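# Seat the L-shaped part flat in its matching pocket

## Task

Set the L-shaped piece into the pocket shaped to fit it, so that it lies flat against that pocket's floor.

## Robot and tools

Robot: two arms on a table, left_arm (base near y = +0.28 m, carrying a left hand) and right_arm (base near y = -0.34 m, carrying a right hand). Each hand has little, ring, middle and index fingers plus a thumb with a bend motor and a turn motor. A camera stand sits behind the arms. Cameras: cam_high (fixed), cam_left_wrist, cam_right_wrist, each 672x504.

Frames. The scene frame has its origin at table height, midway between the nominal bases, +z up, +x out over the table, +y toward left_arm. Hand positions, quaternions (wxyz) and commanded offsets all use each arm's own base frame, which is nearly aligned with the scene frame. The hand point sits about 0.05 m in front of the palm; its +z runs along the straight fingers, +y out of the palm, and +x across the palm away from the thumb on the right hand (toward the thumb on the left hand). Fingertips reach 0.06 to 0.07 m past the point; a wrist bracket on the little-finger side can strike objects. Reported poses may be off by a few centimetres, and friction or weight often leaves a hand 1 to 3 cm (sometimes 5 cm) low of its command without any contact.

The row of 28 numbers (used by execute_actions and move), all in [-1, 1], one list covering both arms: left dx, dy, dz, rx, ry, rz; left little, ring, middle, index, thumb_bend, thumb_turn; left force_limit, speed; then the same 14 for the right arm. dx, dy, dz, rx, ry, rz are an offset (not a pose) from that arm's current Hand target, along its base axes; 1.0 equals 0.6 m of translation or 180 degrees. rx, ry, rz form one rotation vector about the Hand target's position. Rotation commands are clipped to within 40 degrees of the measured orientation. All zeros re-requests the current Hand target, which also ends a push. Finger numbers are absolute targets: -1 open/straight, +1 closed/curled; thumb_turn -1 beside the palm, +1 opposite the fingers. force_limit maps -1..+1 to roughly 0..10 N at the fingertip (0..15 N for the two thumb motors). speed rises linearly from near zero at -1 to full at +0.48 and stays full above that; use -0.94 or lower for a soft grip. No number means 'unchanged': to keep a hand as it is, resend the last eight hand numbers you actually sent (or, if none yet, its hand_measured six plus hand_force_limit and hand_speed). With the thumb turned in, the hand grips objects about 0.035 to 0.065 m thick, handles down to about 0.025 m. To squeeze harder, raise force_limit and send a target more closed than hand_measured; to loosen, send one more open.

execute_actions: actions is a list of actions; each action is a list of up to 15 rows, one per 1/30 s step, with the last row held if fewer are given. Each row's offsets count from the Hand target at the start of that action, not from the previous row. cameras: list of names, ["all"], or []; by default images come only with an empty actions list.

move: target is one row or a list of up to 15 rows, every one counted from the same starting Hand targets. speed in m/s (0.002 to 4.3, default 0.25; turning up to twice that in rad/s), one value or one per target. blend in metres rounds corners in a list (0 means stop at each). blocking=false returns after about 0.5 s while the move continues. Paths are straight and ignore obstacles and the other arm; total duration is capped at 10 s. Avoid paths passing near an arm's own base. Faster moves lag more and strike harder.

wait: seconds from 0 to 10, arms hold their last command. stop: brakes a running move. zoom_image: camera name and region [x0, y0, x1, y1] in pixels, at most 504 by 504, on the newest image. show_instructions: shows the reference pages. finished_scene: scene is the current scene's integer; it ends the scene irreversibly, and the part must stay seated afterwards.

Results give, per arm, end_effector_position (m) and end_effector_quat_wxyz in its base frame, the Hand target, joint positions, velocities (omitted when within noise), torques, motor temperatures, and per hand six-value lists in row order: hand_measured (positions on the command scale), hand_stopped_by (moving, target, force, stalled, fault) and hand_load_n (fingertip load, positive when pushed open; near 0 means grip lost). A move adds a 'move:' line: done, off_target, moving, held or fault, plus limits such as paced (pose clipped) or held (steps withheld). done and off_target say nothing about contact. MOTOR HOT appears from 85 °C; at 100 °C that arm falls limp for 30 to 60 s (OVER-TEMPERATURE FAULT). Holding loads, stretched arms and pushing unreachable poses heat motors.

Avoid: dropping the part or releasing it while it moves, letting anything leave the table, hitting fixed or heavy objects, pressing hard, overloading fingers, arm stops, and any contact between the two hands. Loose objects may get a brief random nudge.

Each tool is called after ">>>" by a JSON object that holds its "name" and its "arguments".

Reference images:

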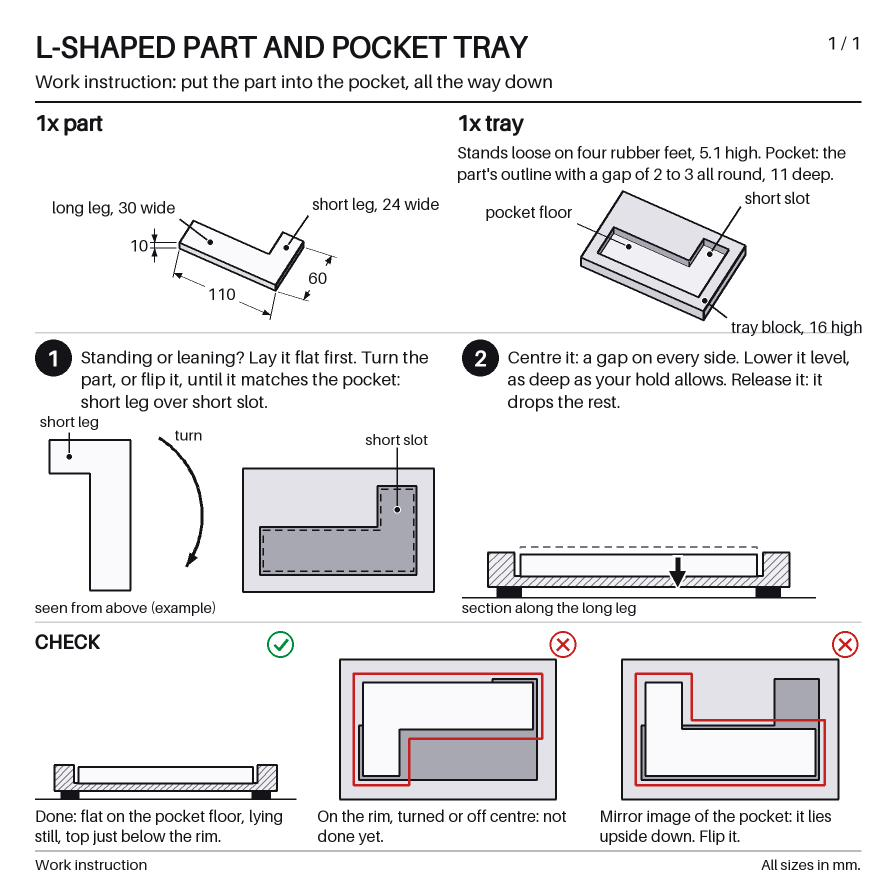

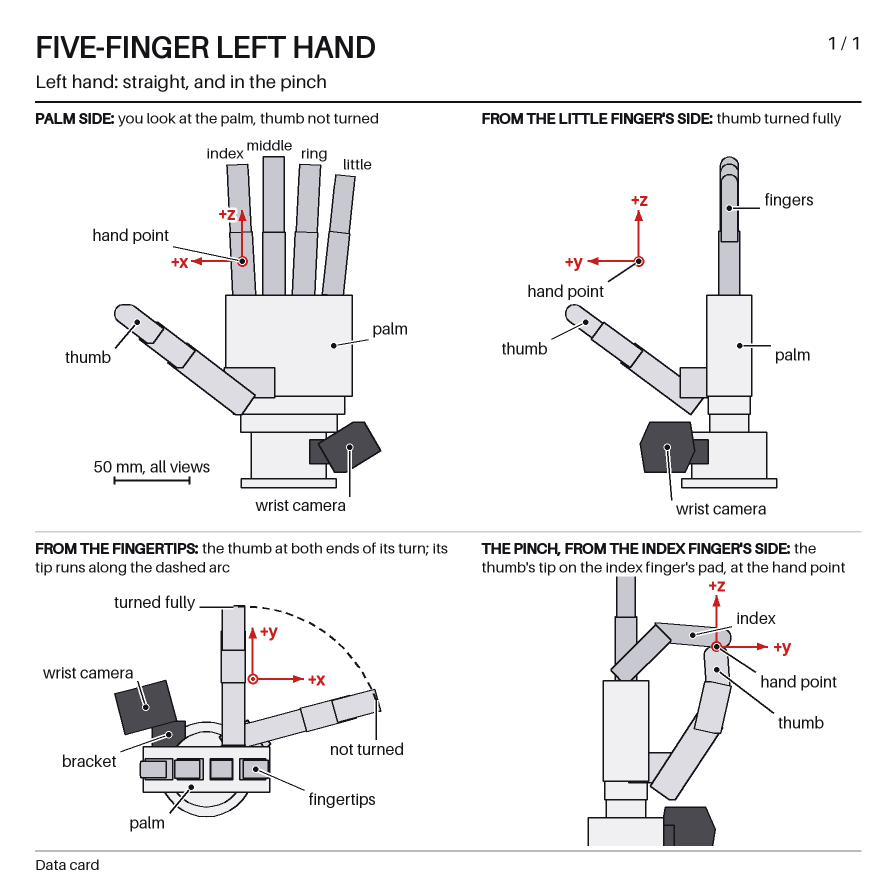

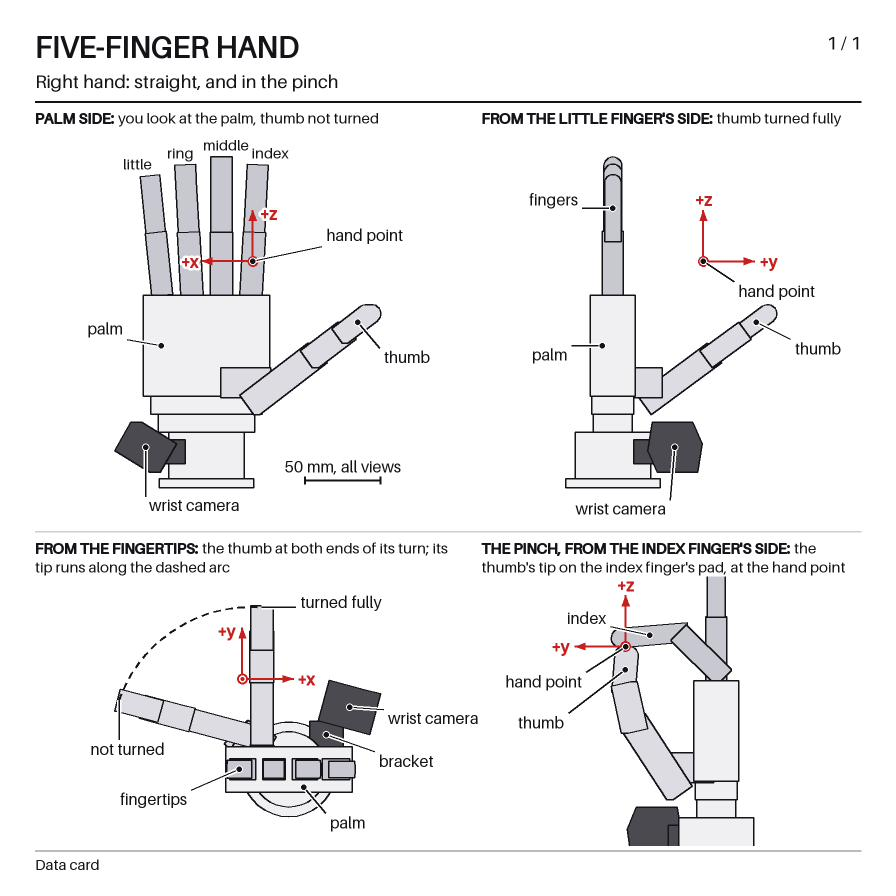

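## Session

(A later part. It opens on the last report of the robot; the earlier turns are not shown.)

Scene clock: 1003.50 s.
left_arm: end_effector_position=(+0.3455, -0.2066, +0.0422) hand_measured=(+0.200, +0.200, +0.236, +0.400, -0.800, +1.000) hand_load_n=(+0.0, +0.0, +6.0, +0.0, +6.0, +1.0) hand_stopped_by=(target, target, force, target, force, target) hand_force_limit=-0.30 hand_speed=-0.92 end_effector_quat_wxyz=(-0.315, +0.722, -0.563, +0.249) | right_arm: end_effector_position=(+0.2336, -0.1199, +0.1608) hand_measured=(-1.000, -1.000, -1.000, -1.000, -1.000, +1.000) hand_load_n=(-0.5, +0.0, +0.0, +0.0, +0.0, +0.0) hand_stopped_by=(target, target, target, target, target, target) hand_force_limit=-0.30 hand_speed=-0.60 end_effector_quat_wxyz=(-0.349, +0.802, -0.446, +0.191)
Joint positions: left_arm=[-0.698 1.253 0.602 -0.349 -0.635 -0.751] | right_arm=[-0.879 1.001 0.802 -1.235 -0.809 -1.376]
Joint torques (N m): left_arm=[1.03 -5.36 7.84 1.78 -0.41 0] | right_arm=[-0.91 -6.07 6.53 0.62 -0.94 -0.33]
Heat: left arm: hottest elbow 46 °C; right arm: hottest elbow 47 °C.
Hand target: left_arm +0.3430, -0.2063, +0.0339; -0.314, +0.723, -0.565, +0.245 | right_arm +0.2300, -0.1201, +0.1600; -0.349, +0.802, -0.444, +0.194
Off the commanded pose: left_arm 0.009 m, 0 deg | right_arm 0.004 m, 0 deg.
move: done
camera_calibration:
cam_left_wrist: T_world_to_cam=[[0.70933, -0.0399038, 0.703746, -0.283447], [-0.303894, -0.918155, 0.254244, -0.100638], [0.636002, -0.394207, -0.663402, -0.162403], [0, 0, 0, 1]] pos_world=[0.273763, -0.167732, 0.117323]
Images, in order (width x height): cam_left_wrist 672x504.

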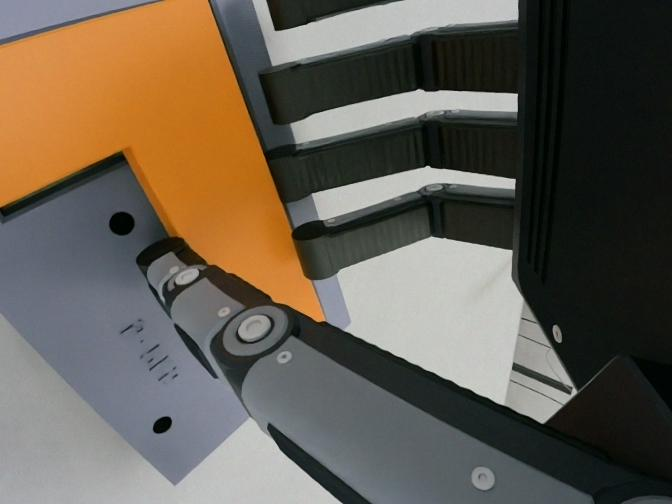

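>>> {"name": "move", "arguments": {"target": [[0.007,0.001,0.025,0,0,0,0.2,0.2,0.24,0.4,-0.3,1,-0.3,-0.92,0,0,0,0,0,0,-1,-1,-1,-1,-1,1,-0.3,-0.6],[0.005,0.001,0.0,0,0,0,0.2,0.2,0.24,0.4,-0.3,1,-0.3,-0.92,0,0,0,0,0,0,-1,-1,-1,-1,-1,1,-0.3,-0.6]], "speed": 0.05, "cameras": ["cam_left_wrist"]}}

>>> {"name": "zoom_image", "arguments": {"camera": "cam_left_wrist", "region": [40, 110, 240, 270]}}

Scene clock: 1013.37 s.
left_arm: end_effector_position=(+0.3459, -0.2080, +0.0409) hand_measured=(+0.200, +0.200, +0.236, +0.400, -0.800, +1.000) hand_load_n=(+0.0, +0.0, +6.0, +0.0, +5.5, +1.0) hand_stopped_by=(target, target, force, target, force, target) hand_force_limit=-0.30 hand_speed=-0.92 end_effector_quat_wxyz=(-0.313, +0.722, -0.564, +0.250) | right_arm: end_effector_position=(+0.2336, -0.1199, +0.1608) hand_measured=(-1.000, -1.000, -1.000, -1.000, -1.000, +1.000) hand_load_n=(+0.0, +0.0, +0.0, +0.0, +0.0, +0.0) hand_stopped_by=(target, target, target, target, target, target) hand_force_limit=-0.30 hand_speed=-0.60 end_effector_quat_wxyz=(-0.349, +0.802, -0.446, +0.191)
Joint positions: left_arm=[-0.698 1.257 0.602 -0.342 -0.631 -0.751] | right_arm=[-0.879 1.001 0.802 -1.235 -0.809 -1.376]
Joint torques (N m): left_arm=[1.61 -5.36 8.13 1.91 -0.41 0.09] | right_arm=[-1.08 -6.12 6.65 0.57 -0.94 -0.32]
Heat: left arm: hottest elbow 45 °C; right arm: hottest elbow 47 °C.
Hand target: left_arm +0.3460, -0.2058, +0.0340; -0.314, +0.723, -0.565, +0.245 | right_arm +0.2300, -0.1201, +0.1600; -0.349, +0.802, -0.444, +0.194
Off the commanded pose: left_arm 0.007 m, 1 deg | right_arm 0.004 m, 0 deg.
move: done
camera_calibration:
cam_left_wrist: T_world_to_cam=[[0.70998, -0.0389108, 0.703146, -0.282868], [-0.305711, -0.916512, 0.257965, -0.100684], [0.634404, -0.39811, -0.662601, -0.164419], [0, 0, 0, 1]] pos_world=[0.274358, -0.168741, 0.115926]
Images, in order (width x height): cam_left_wrist 672x504.

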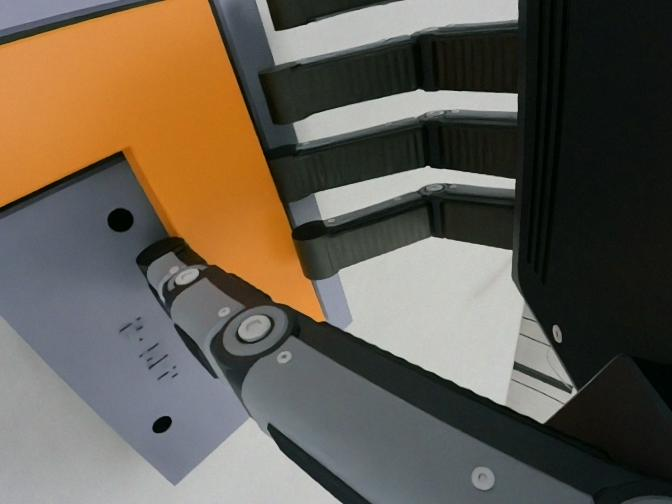

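Scaled by 2.520 from the camera's 672x504 image, which has a finer 960x720 frame.

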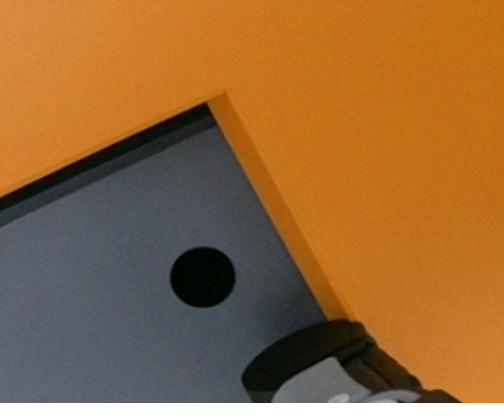

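>>> {"name": "move", "arguments": {"target": [[0.0025,0.0043,0.017,0,0,0,0.2,0.2,0.24,0.4,-0.3,1,-0.3,-0.92,0,0,0,0,0,0,-1,-1,-1,-1,-1,1,-0.3,-0.6],[0.0025,0.0043,0.001,0,0,0,0.2,0.2,0.24,0.4,-0.3,1,-0.3,-0.92,0,0,0,0,0,0,-1,-1,-1,-1,-1,1,-0.3,-0.6]], "speed": 0.05, "cameras": ["cam_left_wrist"]}}

>>> {"name": "zoom_image", "arguments": {"camera": "cam_left_wrist", "region": [40, 110, 240, 270]}}

Scene clock: 1042.47 s.
left_arm: end_effector_position=(+0.3472, -0.2074, +0.0411) hand_measured=(+0.200, +0.200, +0.236, +0.400, -0.800, +1.000) hand_load_n=(+0.0, +0.0, +6.0, +0.0, +5.5, +1.0) hand_stopped_by=(target, target, force, target, force, target) hand_force_limit=-0.30 hand_speed=-0.92 end_effector_quat_wxyz=(-0.313, +0.723, -0.563, +0.251) | right_arm: end_effector_position=(+0.2336, -0.1199, +0.1608) hand_measured=(-1.000, -1.000, -1.000, -1.000, -1.000, +1.000) hand_load_n=(+0.0, +0.0, +0.0, +0.0, +0.0, +0.0) hand_stopped_by=(target, target, target, target, target, target) hand_force_limit=-0.30 hand_speed=-0.60 end_effector_quat_wxyz=(-0.349, +0.802, -0.446, +0.191)
Joint positions: left_arm=[-0.693 1.257 0.602 -0.339 -0.627 -0.749] | right_arm=[-0.879 1.001 0.802 -1.235 -0.809 -1.376]
Joint torques (N m): left_arm=[1.96 -5.6 8.02 1.92 -0.36 0.15] | right_arm=[-0.97 -6.07 6.54 0.54 -0.95 -0.3]
Heat: left arm: hottest elbow 44 °C; right arm: hottest elbow 47 °C.
Hand target: left_arm +0.3475, -0.2032, +0.0346; -0.314, +0.723, -0.565, +0.245 | right_arm +0.2300, -0.1201, +0.1600; -0.349, +0.802, -0.444, +0.194
Off the commanded pose: left_arm 0.008 m, 1 deg | right_arm 0.004 m, 0 deg.
move: done
camera_calibration:
cam_left_wrist: T_world_to_cam=[[0.709776, -0.0359929, 0.703508, -0.283259], [-0.304778, -0.91607, 0.260625, -0.100106], [0.635082, -0.399399, -0.661174, -0.165364], [0, 0, 0, 1]] pos_world=[0.27556, -0.167946, 0.11603]
Images, in order (width x height): cam_left_wrist 672x504.

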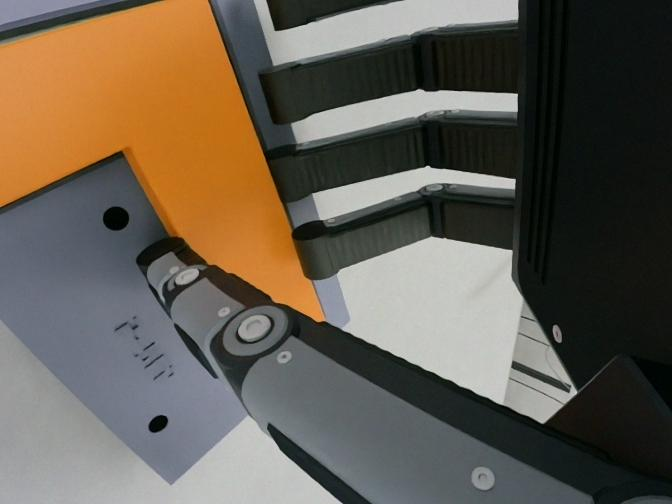

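Scaled by 2.520 from the camera's 672x504 image, which has a finer 960x720 frame.

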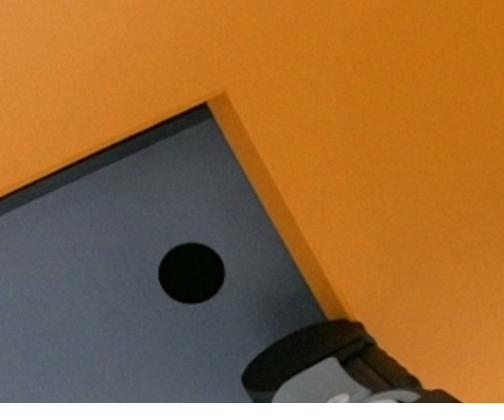

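>>> {"name": "move", "arguments": {"target": [[0.002,-0.002,0.07,0,0,0,0.2,0.2,0.24,0.4,-0.3,1,-0.3,-0.92,0,0,0,0,0,0,-1,-1,-1,-1,-1,1,-0.3,-0.6],[0.002,-0.002,0.0015,0,0,0,0.2,0.2,0.24,0.4,-0.3,1,-0.3,-0.92,0,0,0,0,0,0,-1,-1,-1,-1,-1,1,-0.3,-0.6]], "speed": [0.08,0.05], "cameras": ["cam_left_wrist"]}}

>>> {"name": "zoom_image", "arguments": {"camera": "cam_left_wrist", "region": [40, 110, 240, 270]}}

Scene clock: 1059.00 s.
left_arm: end_effector_position=(+0.3466, -0.2069, +0.0407) hand_measured=(+0.200, +0.200, +0.236, +0.400, -0.800, +1.000) hand_load_n=(+0.0, +0.0, +6.0, +0.5, +6.0, +1.0) hand_stopped_by=(target, target, force, target, force, target) hand_force_limit=-0.30 hand_speed=-0.92 end_effector_quat_wxyz=(-0.313, +0.723, -0.564, +0.249) | right_arm: end_effector_position=(+0.2336, -0.1199, +0.1608) hand_measured=(-1.000, -1.000, -1.000, -1.000, -1.000, +1.000) hand_load_n=(+0.0, +0.0, +0.0, +0.0, +0.0, +0.0) hand_stopped_by=(target, target, target, target, target, target) hand_force_limit=-0.30 hand_speed=-0.60 end_effector_quat_wxyz=(-0.349, +0.802, -0.446, +0.191)
Joint positions: left_arm=[-0.693 1.257 0.602 -0.341 -0.627 -0.748] | right_arm=[-0.879 1.001 0.802 -1.235 -0.809 -1.376]
Joint torques (N m): left_arm=[1.9 -5.3 8.49 1.92 -0.38 0.13] | right_arm=[-1.03 -5.89 6.54 0.59 -0.94 -0.3]
Heat: left arm: hottest elbow 44 °C; right arm: hottest elbow 47 °C.
Hand target: left_arm +0.3487, -0.2043, +0.0354; -0.314, +0.723, -0.565, +0.245 | right_arm +0.2300, -0.1201, +0.1600; -0.349, +0.802, -0.444, +0.194
Off the commanded pose: left_arm 0.006 m, 1 deg | right_arm 0.004 m, 0 deg.
move: done
camera_calibration:
cam_left_wrist: T_world_to_cam=[[0.711305, -0.0383367, 0.701837, -0.283577], [-0.304918, -0.916493, 0.25897, -0.0997333], [0.633301, -0.398209, -0.663596, -0.164149], [0, 0, 0, 1]] pos_world=[0.275255, -0.167642, 0.115925]
Images, in order (width x height): cam_left_wrist 672x504.

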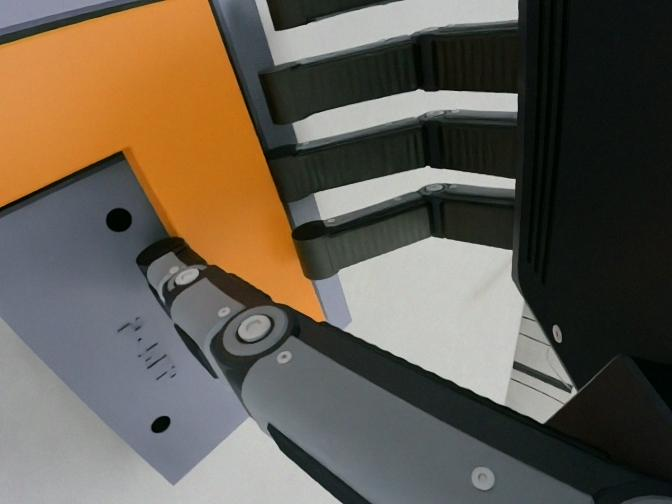

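Scaled by 2.520 from the camera's 672x504 image, which has a finer 960x720 frame.

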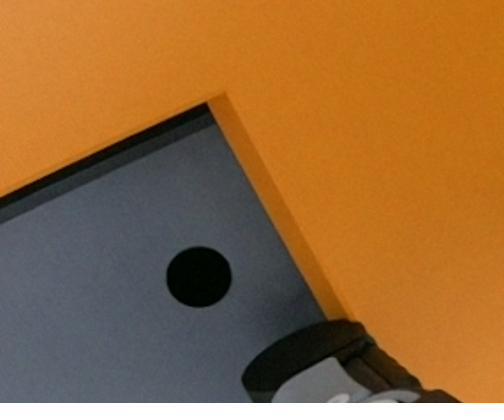

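>>> {"name": "move", "arguments": {"target": [[0.007,0.000,0.03,0,0,0,0.2,0.2,0.24,0.4,-0.3,1,-0.3,-0.92,0,0,0,0,0,0,-1,-1,-1,-1,-1,1,-0.3,-0.6],[0.0035,0.000,0.0015,0,0,0,0.2,0.2,0.24,0.4,-0.3,1,-0.3,-0.92,0,0,0,0,0,0,-1,-1,-1,-1,-1,1,-0.3,-0.6]], "speed": [0.08,0.05], "cameras": ["cam_left_wrist"]}}

>>> {"name": "zoom_image", "arguments": {"camera": "cam_left_wrist", "region": [40, 110, 240, 270]}}

Scene clock: 1071.40 s.
left_arm: end_effector_position=(+0.3475, -0.2048, +0.0395) hand_measured=(+0.200, +0.200, +0.236, +0.400, -0.800, +1.000) hand_load_n=(+0.0, +0.0, +5.5, +0.0, +6.0, +1.0) hand_stopped_by=(target, target, force, target, force, target) hand_force_limit=-0.30 hand_speed=-0.92 end_effector_quat_wxyz=(-0.313, +0.724, -0.563, +0.247) | right_arm: end_effector_position=(+0.2336, -0.1199, +0.1608) hand_measured=(-1.000, -1.000, -1.000, -1.000, -1.000, +1.000) hand_load_n=(+0.0, +0.0, +0.0, +0.0, +0.0, +0.0) hand_stopped_by=(target, target, target, target, target, target) hand_force_limit=-0.30 hand_speed=-0.60 end_effector_quat_wxyz=(-0.349, +0.802, -0.446, +0.191)
Joint positions: left_arm=[-0.686 1.26 0.602 -0.341 -0.624 -0.745] | right_arm=[-0.879 1.001 0.802 -1.235 -0.809 -1.376]
Joint torques (N m): left_arm=[1.67 -5.42 8.87 1.78 -0.42 0.15] | right_arm=[-0.97 -6.01 6.52 0.59 -0.93 -0.29]
Heat: left arm: hottest elbow 44 °C; right arm: hottest elbow 47 °C.
Hand target: left_arm +0.3508, -0.2043, +0.0363; -0.314, +0.723, -0.565, +0.245 | right_arm +0.2300, -0.1201, +0.1600; -0.349, +0.802, -0.444, +0.194
Off the commanded pose: left_arm 0.005 m, 0 deg | right_arm 0.004 m, 0 deg.
move: done
camera_calibration:
cam_left_wrist: T_world_to_cam=[[0.714324, -0.0372514, 0.698823, -0.283891], [-0.301161, -0.917749, 0.25892, -0.0988718], [0.631698, -0.395411, -0.666789, -0.163427], [0, 0, 0, 1]] pos_world=[0.276251, -0.165936, 0.115018]
Images, in order (width x height): cam_left_wrist 672x504.

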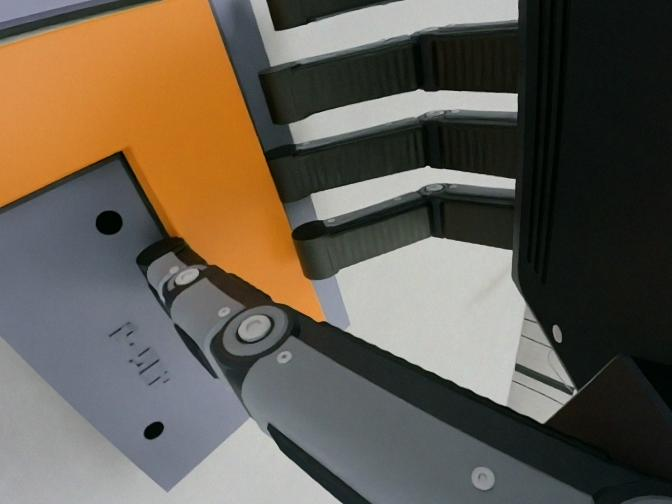

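Scaled by 2.520 from the camera's 672x504 image, which has a finer 960x720 frame.

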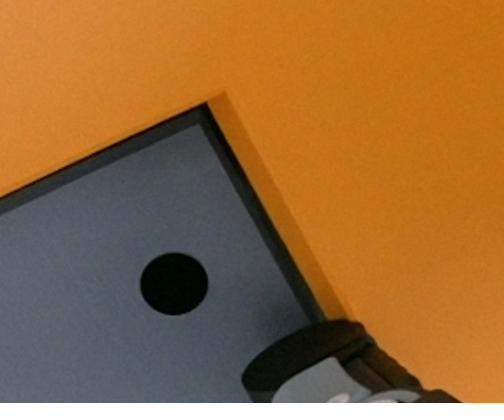

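>>> {"name": "execute_actions", "arguments": {"actions": [[[0,0,0,0,0,0,0.2,0.2,0.24,0.4,-1,1,-0.3,-0.85,0,0,0,0,0,0,-1,-1,-1,-1,-1,1,-0.3,-0.6]],[[0,0,0,0,0,0,0.2,0.2,0.24,0.4,-1,1,-0.3,-0.85,0,0,0,0,0,0,-1,-1,-1,-1,-1,1,-0.3,-0.6]]], "cameras": ["cam_left_wrist"]}}

>>> {"name": "zoom_image", "arguments": {"camera": "cam_left_wrist", "region": [0, 50, 320, 370]}}

Scene clock: 1086.77 s.
left_arm: end_effector_position=(+0.3476, -0.2049, +0.0396) hand_measured=(+0.200, +0.200, +0.236, +0.400, -1.000, +1.000) hand_load_n=(+0.0, +0.0, +0.0, +0.0, +0.0, +0.0) hand_stopped_by=(target, target, force, target, target, target) hand_force_limit=-0.30 hand_speed=-0.85 end_effector_quat_wxyz=(-0.313, +0.724, -0.563, +0.247) | right_arm: end_effector_position=(+0.2336, -0.1199, +0.1608) hand_measured=(-1.000, -1.000, -1.000, -1.000, -1.000, +1.000) hand_load_n=(+0.0, +0.0, +0.0, +0.0, +0.0, +0.0) hand_stopped_by=(target, target, target, target, target, target) hand_force_limit=-0.30 hand_speed=-0.60 end_effector_quat_wxyz=(-0.349, +0.802, -0.446, +0.191)
Joint positions: left_arm=[-0.686 1.26 0.602 -0.34 -0.624 -0.745] | right_arm=[-0.879 1.001 0.802 -1.235 -0.809 -1.376]
Joint torques (N m): left_arm=[1.79 -5.36 8.88 1.89 -0.42 0.15] | right_arm=[-0.79 -6.01 6.54 0.53 -0.93 -0.31]
Heat: left arm: hottest elbow 44 °C; right arm: hottest elbow 47 °C.
Hand target: left_arm +0.3509, -0.2043, +0.0363; -0.314, +0.723, -0.565, +0.245 | right_arm +0.2300, -0.1201, +0.1600; -0.349, +0.802, -0.444, +0.194
Off the commanded pose: left_arm 0.005 m, 0 deg | right_arm 0.004 m, 0 deg.
camera_calibration:
cam_left_wrist: T_world_to_cam=[[0.714095, -0.0371143, 0.699064, -0.283905], [-0.301292, -0.917669, 0.25905, -0.0988077], [0.631895, -0.395609, -0.666485, -0.163613], [0, 0, 0, 1]] pos_world=[0.276351, -0.165936, 0.115019]
Images, in order (width x height): cam_left_wrist 672x504.

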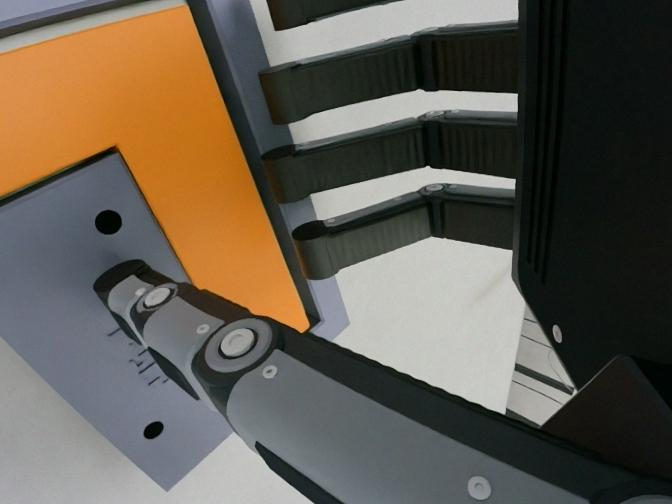

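Scaled by 1.575 from the camera's 672x504 image, which has a finer 960x720 frame.

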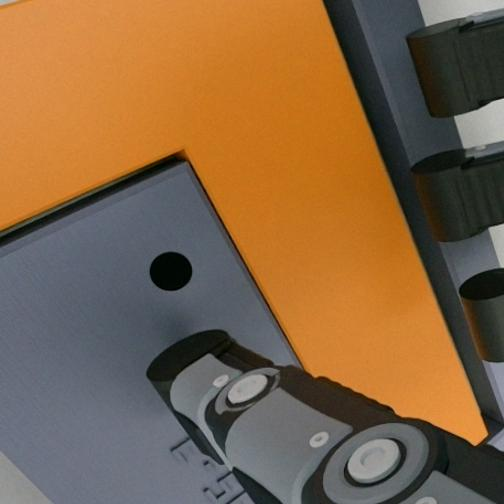

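>>> {"name": "move", "arguments": {"target": [[-0.01,0,0.10,0,0,0,0.2,0.2,0.24,0.4,-1,1,-0.3,-0.85,0,0,0,0,0,0,-1,-1,-1,-1,-1,1,-0.3,-0.6],[-0.06,0.0,0.17,0,0,0,0.2,0.2,0.24,0.4,-1,1,-0.3,-0.85,0,0,0,0,0,0,-1,-1,-1,-1,-1,1,-0.3,-0.6]], "speed": [0.12,0.2], "blend": [0.02,0], "cameras": ["cam_high","cam_left_wrist"]}}

>>> {"name": "zoom_image", "arguments": {"camera": "cam_left_wrist", "region": [0, 50, 300, 350]}}

>>> {"name": "zoom_image", "arguments": {"camera": "cam_high", "region": [380, 300, 500, 400]}}

Scene clock: 1096.07 s.
left_arm: end_effector_position=(+0.2991, -0.1859, +0.1060) hand_measured=(+0.200, +0.200, +0.236, +0.400, -1.000, +1.000) hand_load_n=(+0.0, +0.0, +0.0, +0.5, +0.0, +0.0) hand_stopped_by=(target, target, force, target, target, target) hand_force_limit=-0.30 hand_speed=-0.85 end_effector_quat_wxyz=(-0.318, +0.720, -0.579, +0.212) | right_arm: end_effector_position=(+0.2336, -0.1199, +0.1608) hand_measured=(-1.000, -1.000, -1.000, -1.000, -1.000, +1.000) hand_load_n=(+0.0, +0.0, +0.0, +0.0, +0.0, +0.0) hand_stopped_by=(target, target, target, target, target, target) hand_force_limit=-0.30 hand_speed=-0.60 end_effector_quat_wxyz=(-0.349, +0.802, -0.446, +0.191)
Joint positions: left_arm=[-0.749 1.039 0.672 -0.745 -0.661 -0.807] | right_arm=[-0.879 1.001 0.802 -1.235 -0.809 -1.376]
Joint torques (N m): left_arm=[0.73 -5.54 15.28 0.84 -0.54 -0.04] | right_arm=[-1.2 -6.01 6.5 0.61 -0.94 -0.32]
Heat: left arm: hottest elbow 45 °C; right arm: hottest elbow 47 °C.
Hand target: left_arm +0.3149, -0.2043, +0.1384; -0.314, +0.723, -0.565, +0.245 | right_arm +0.2300, -0.1201, +0.1600; -0.349, +0.802, -0.444, +0.194
Off the commanded pose: left_arm 0.040 m, 4 deg | right_arm 0.004 m, 0 deg.
move: off_target (left_arm)
camera_calibration:
cam_left_wrist: T_world_to_cam=[[0.749696, -0.0768786, 0.657302, -0.308634], [-0.290391, -0.930716, 0.222353, -0.11499], [0.594667, -0.357571, -0.720079, -0.0572711], [0, 0, 0, 1]] pos_world=[0.232047, -0.151228, 0.187194]
Images, in order (width x height): cam_high 672x504, cam_left_wrist 672x504.

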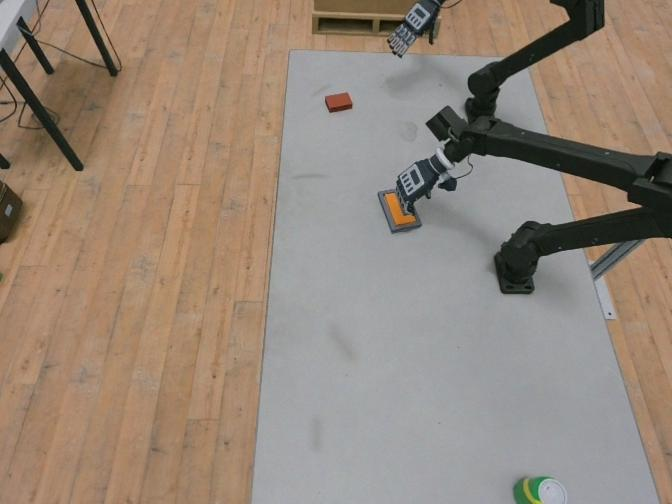

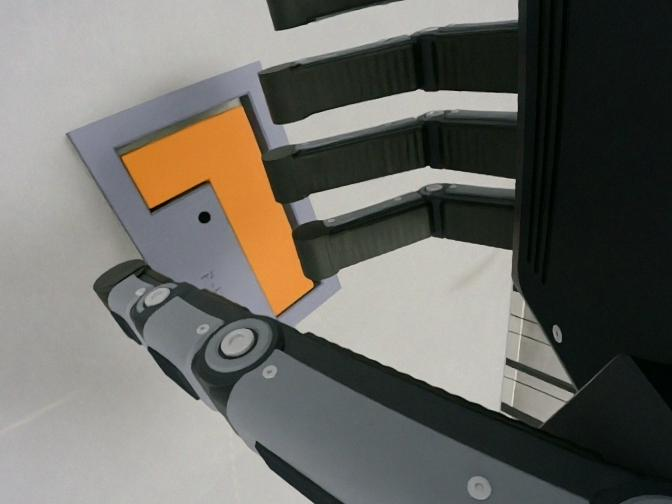

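Scaled by 1.680 from the camera's 672x504 image, which has a finer 960x720 frame.

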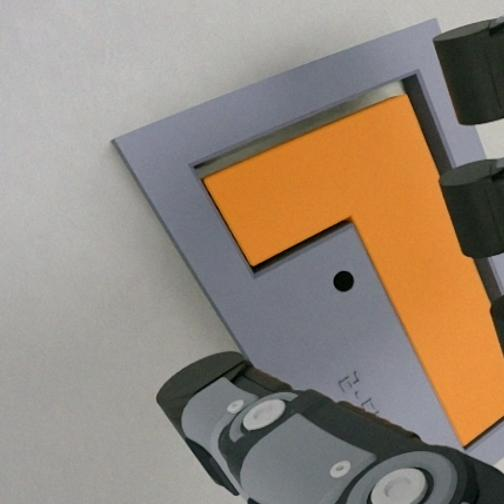

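Scaled by 4.200 from the camera's 672x504 image, which has a finer 960x720 frame.

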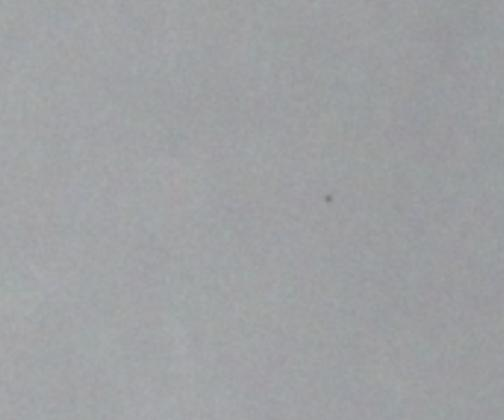

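>>> {"name": "zoom_image", "arguments": {"camera": "cam_high", "region": [360, 170, 440, 240]}}

Scaled by 6.300 from the camera's 672x504 image, which has a finer 960x720 frame.

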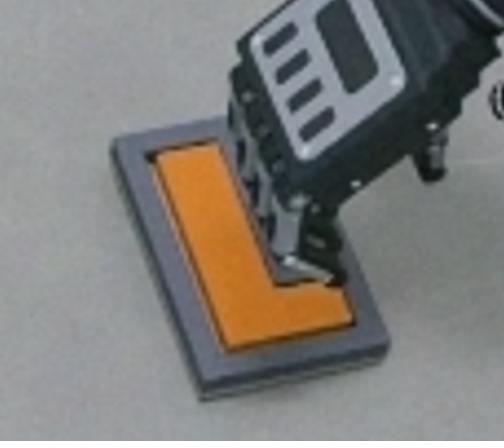

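>>> {"name": "finished_scene", "arguments": {"scene": 2}}

The scene is finished: the task was done.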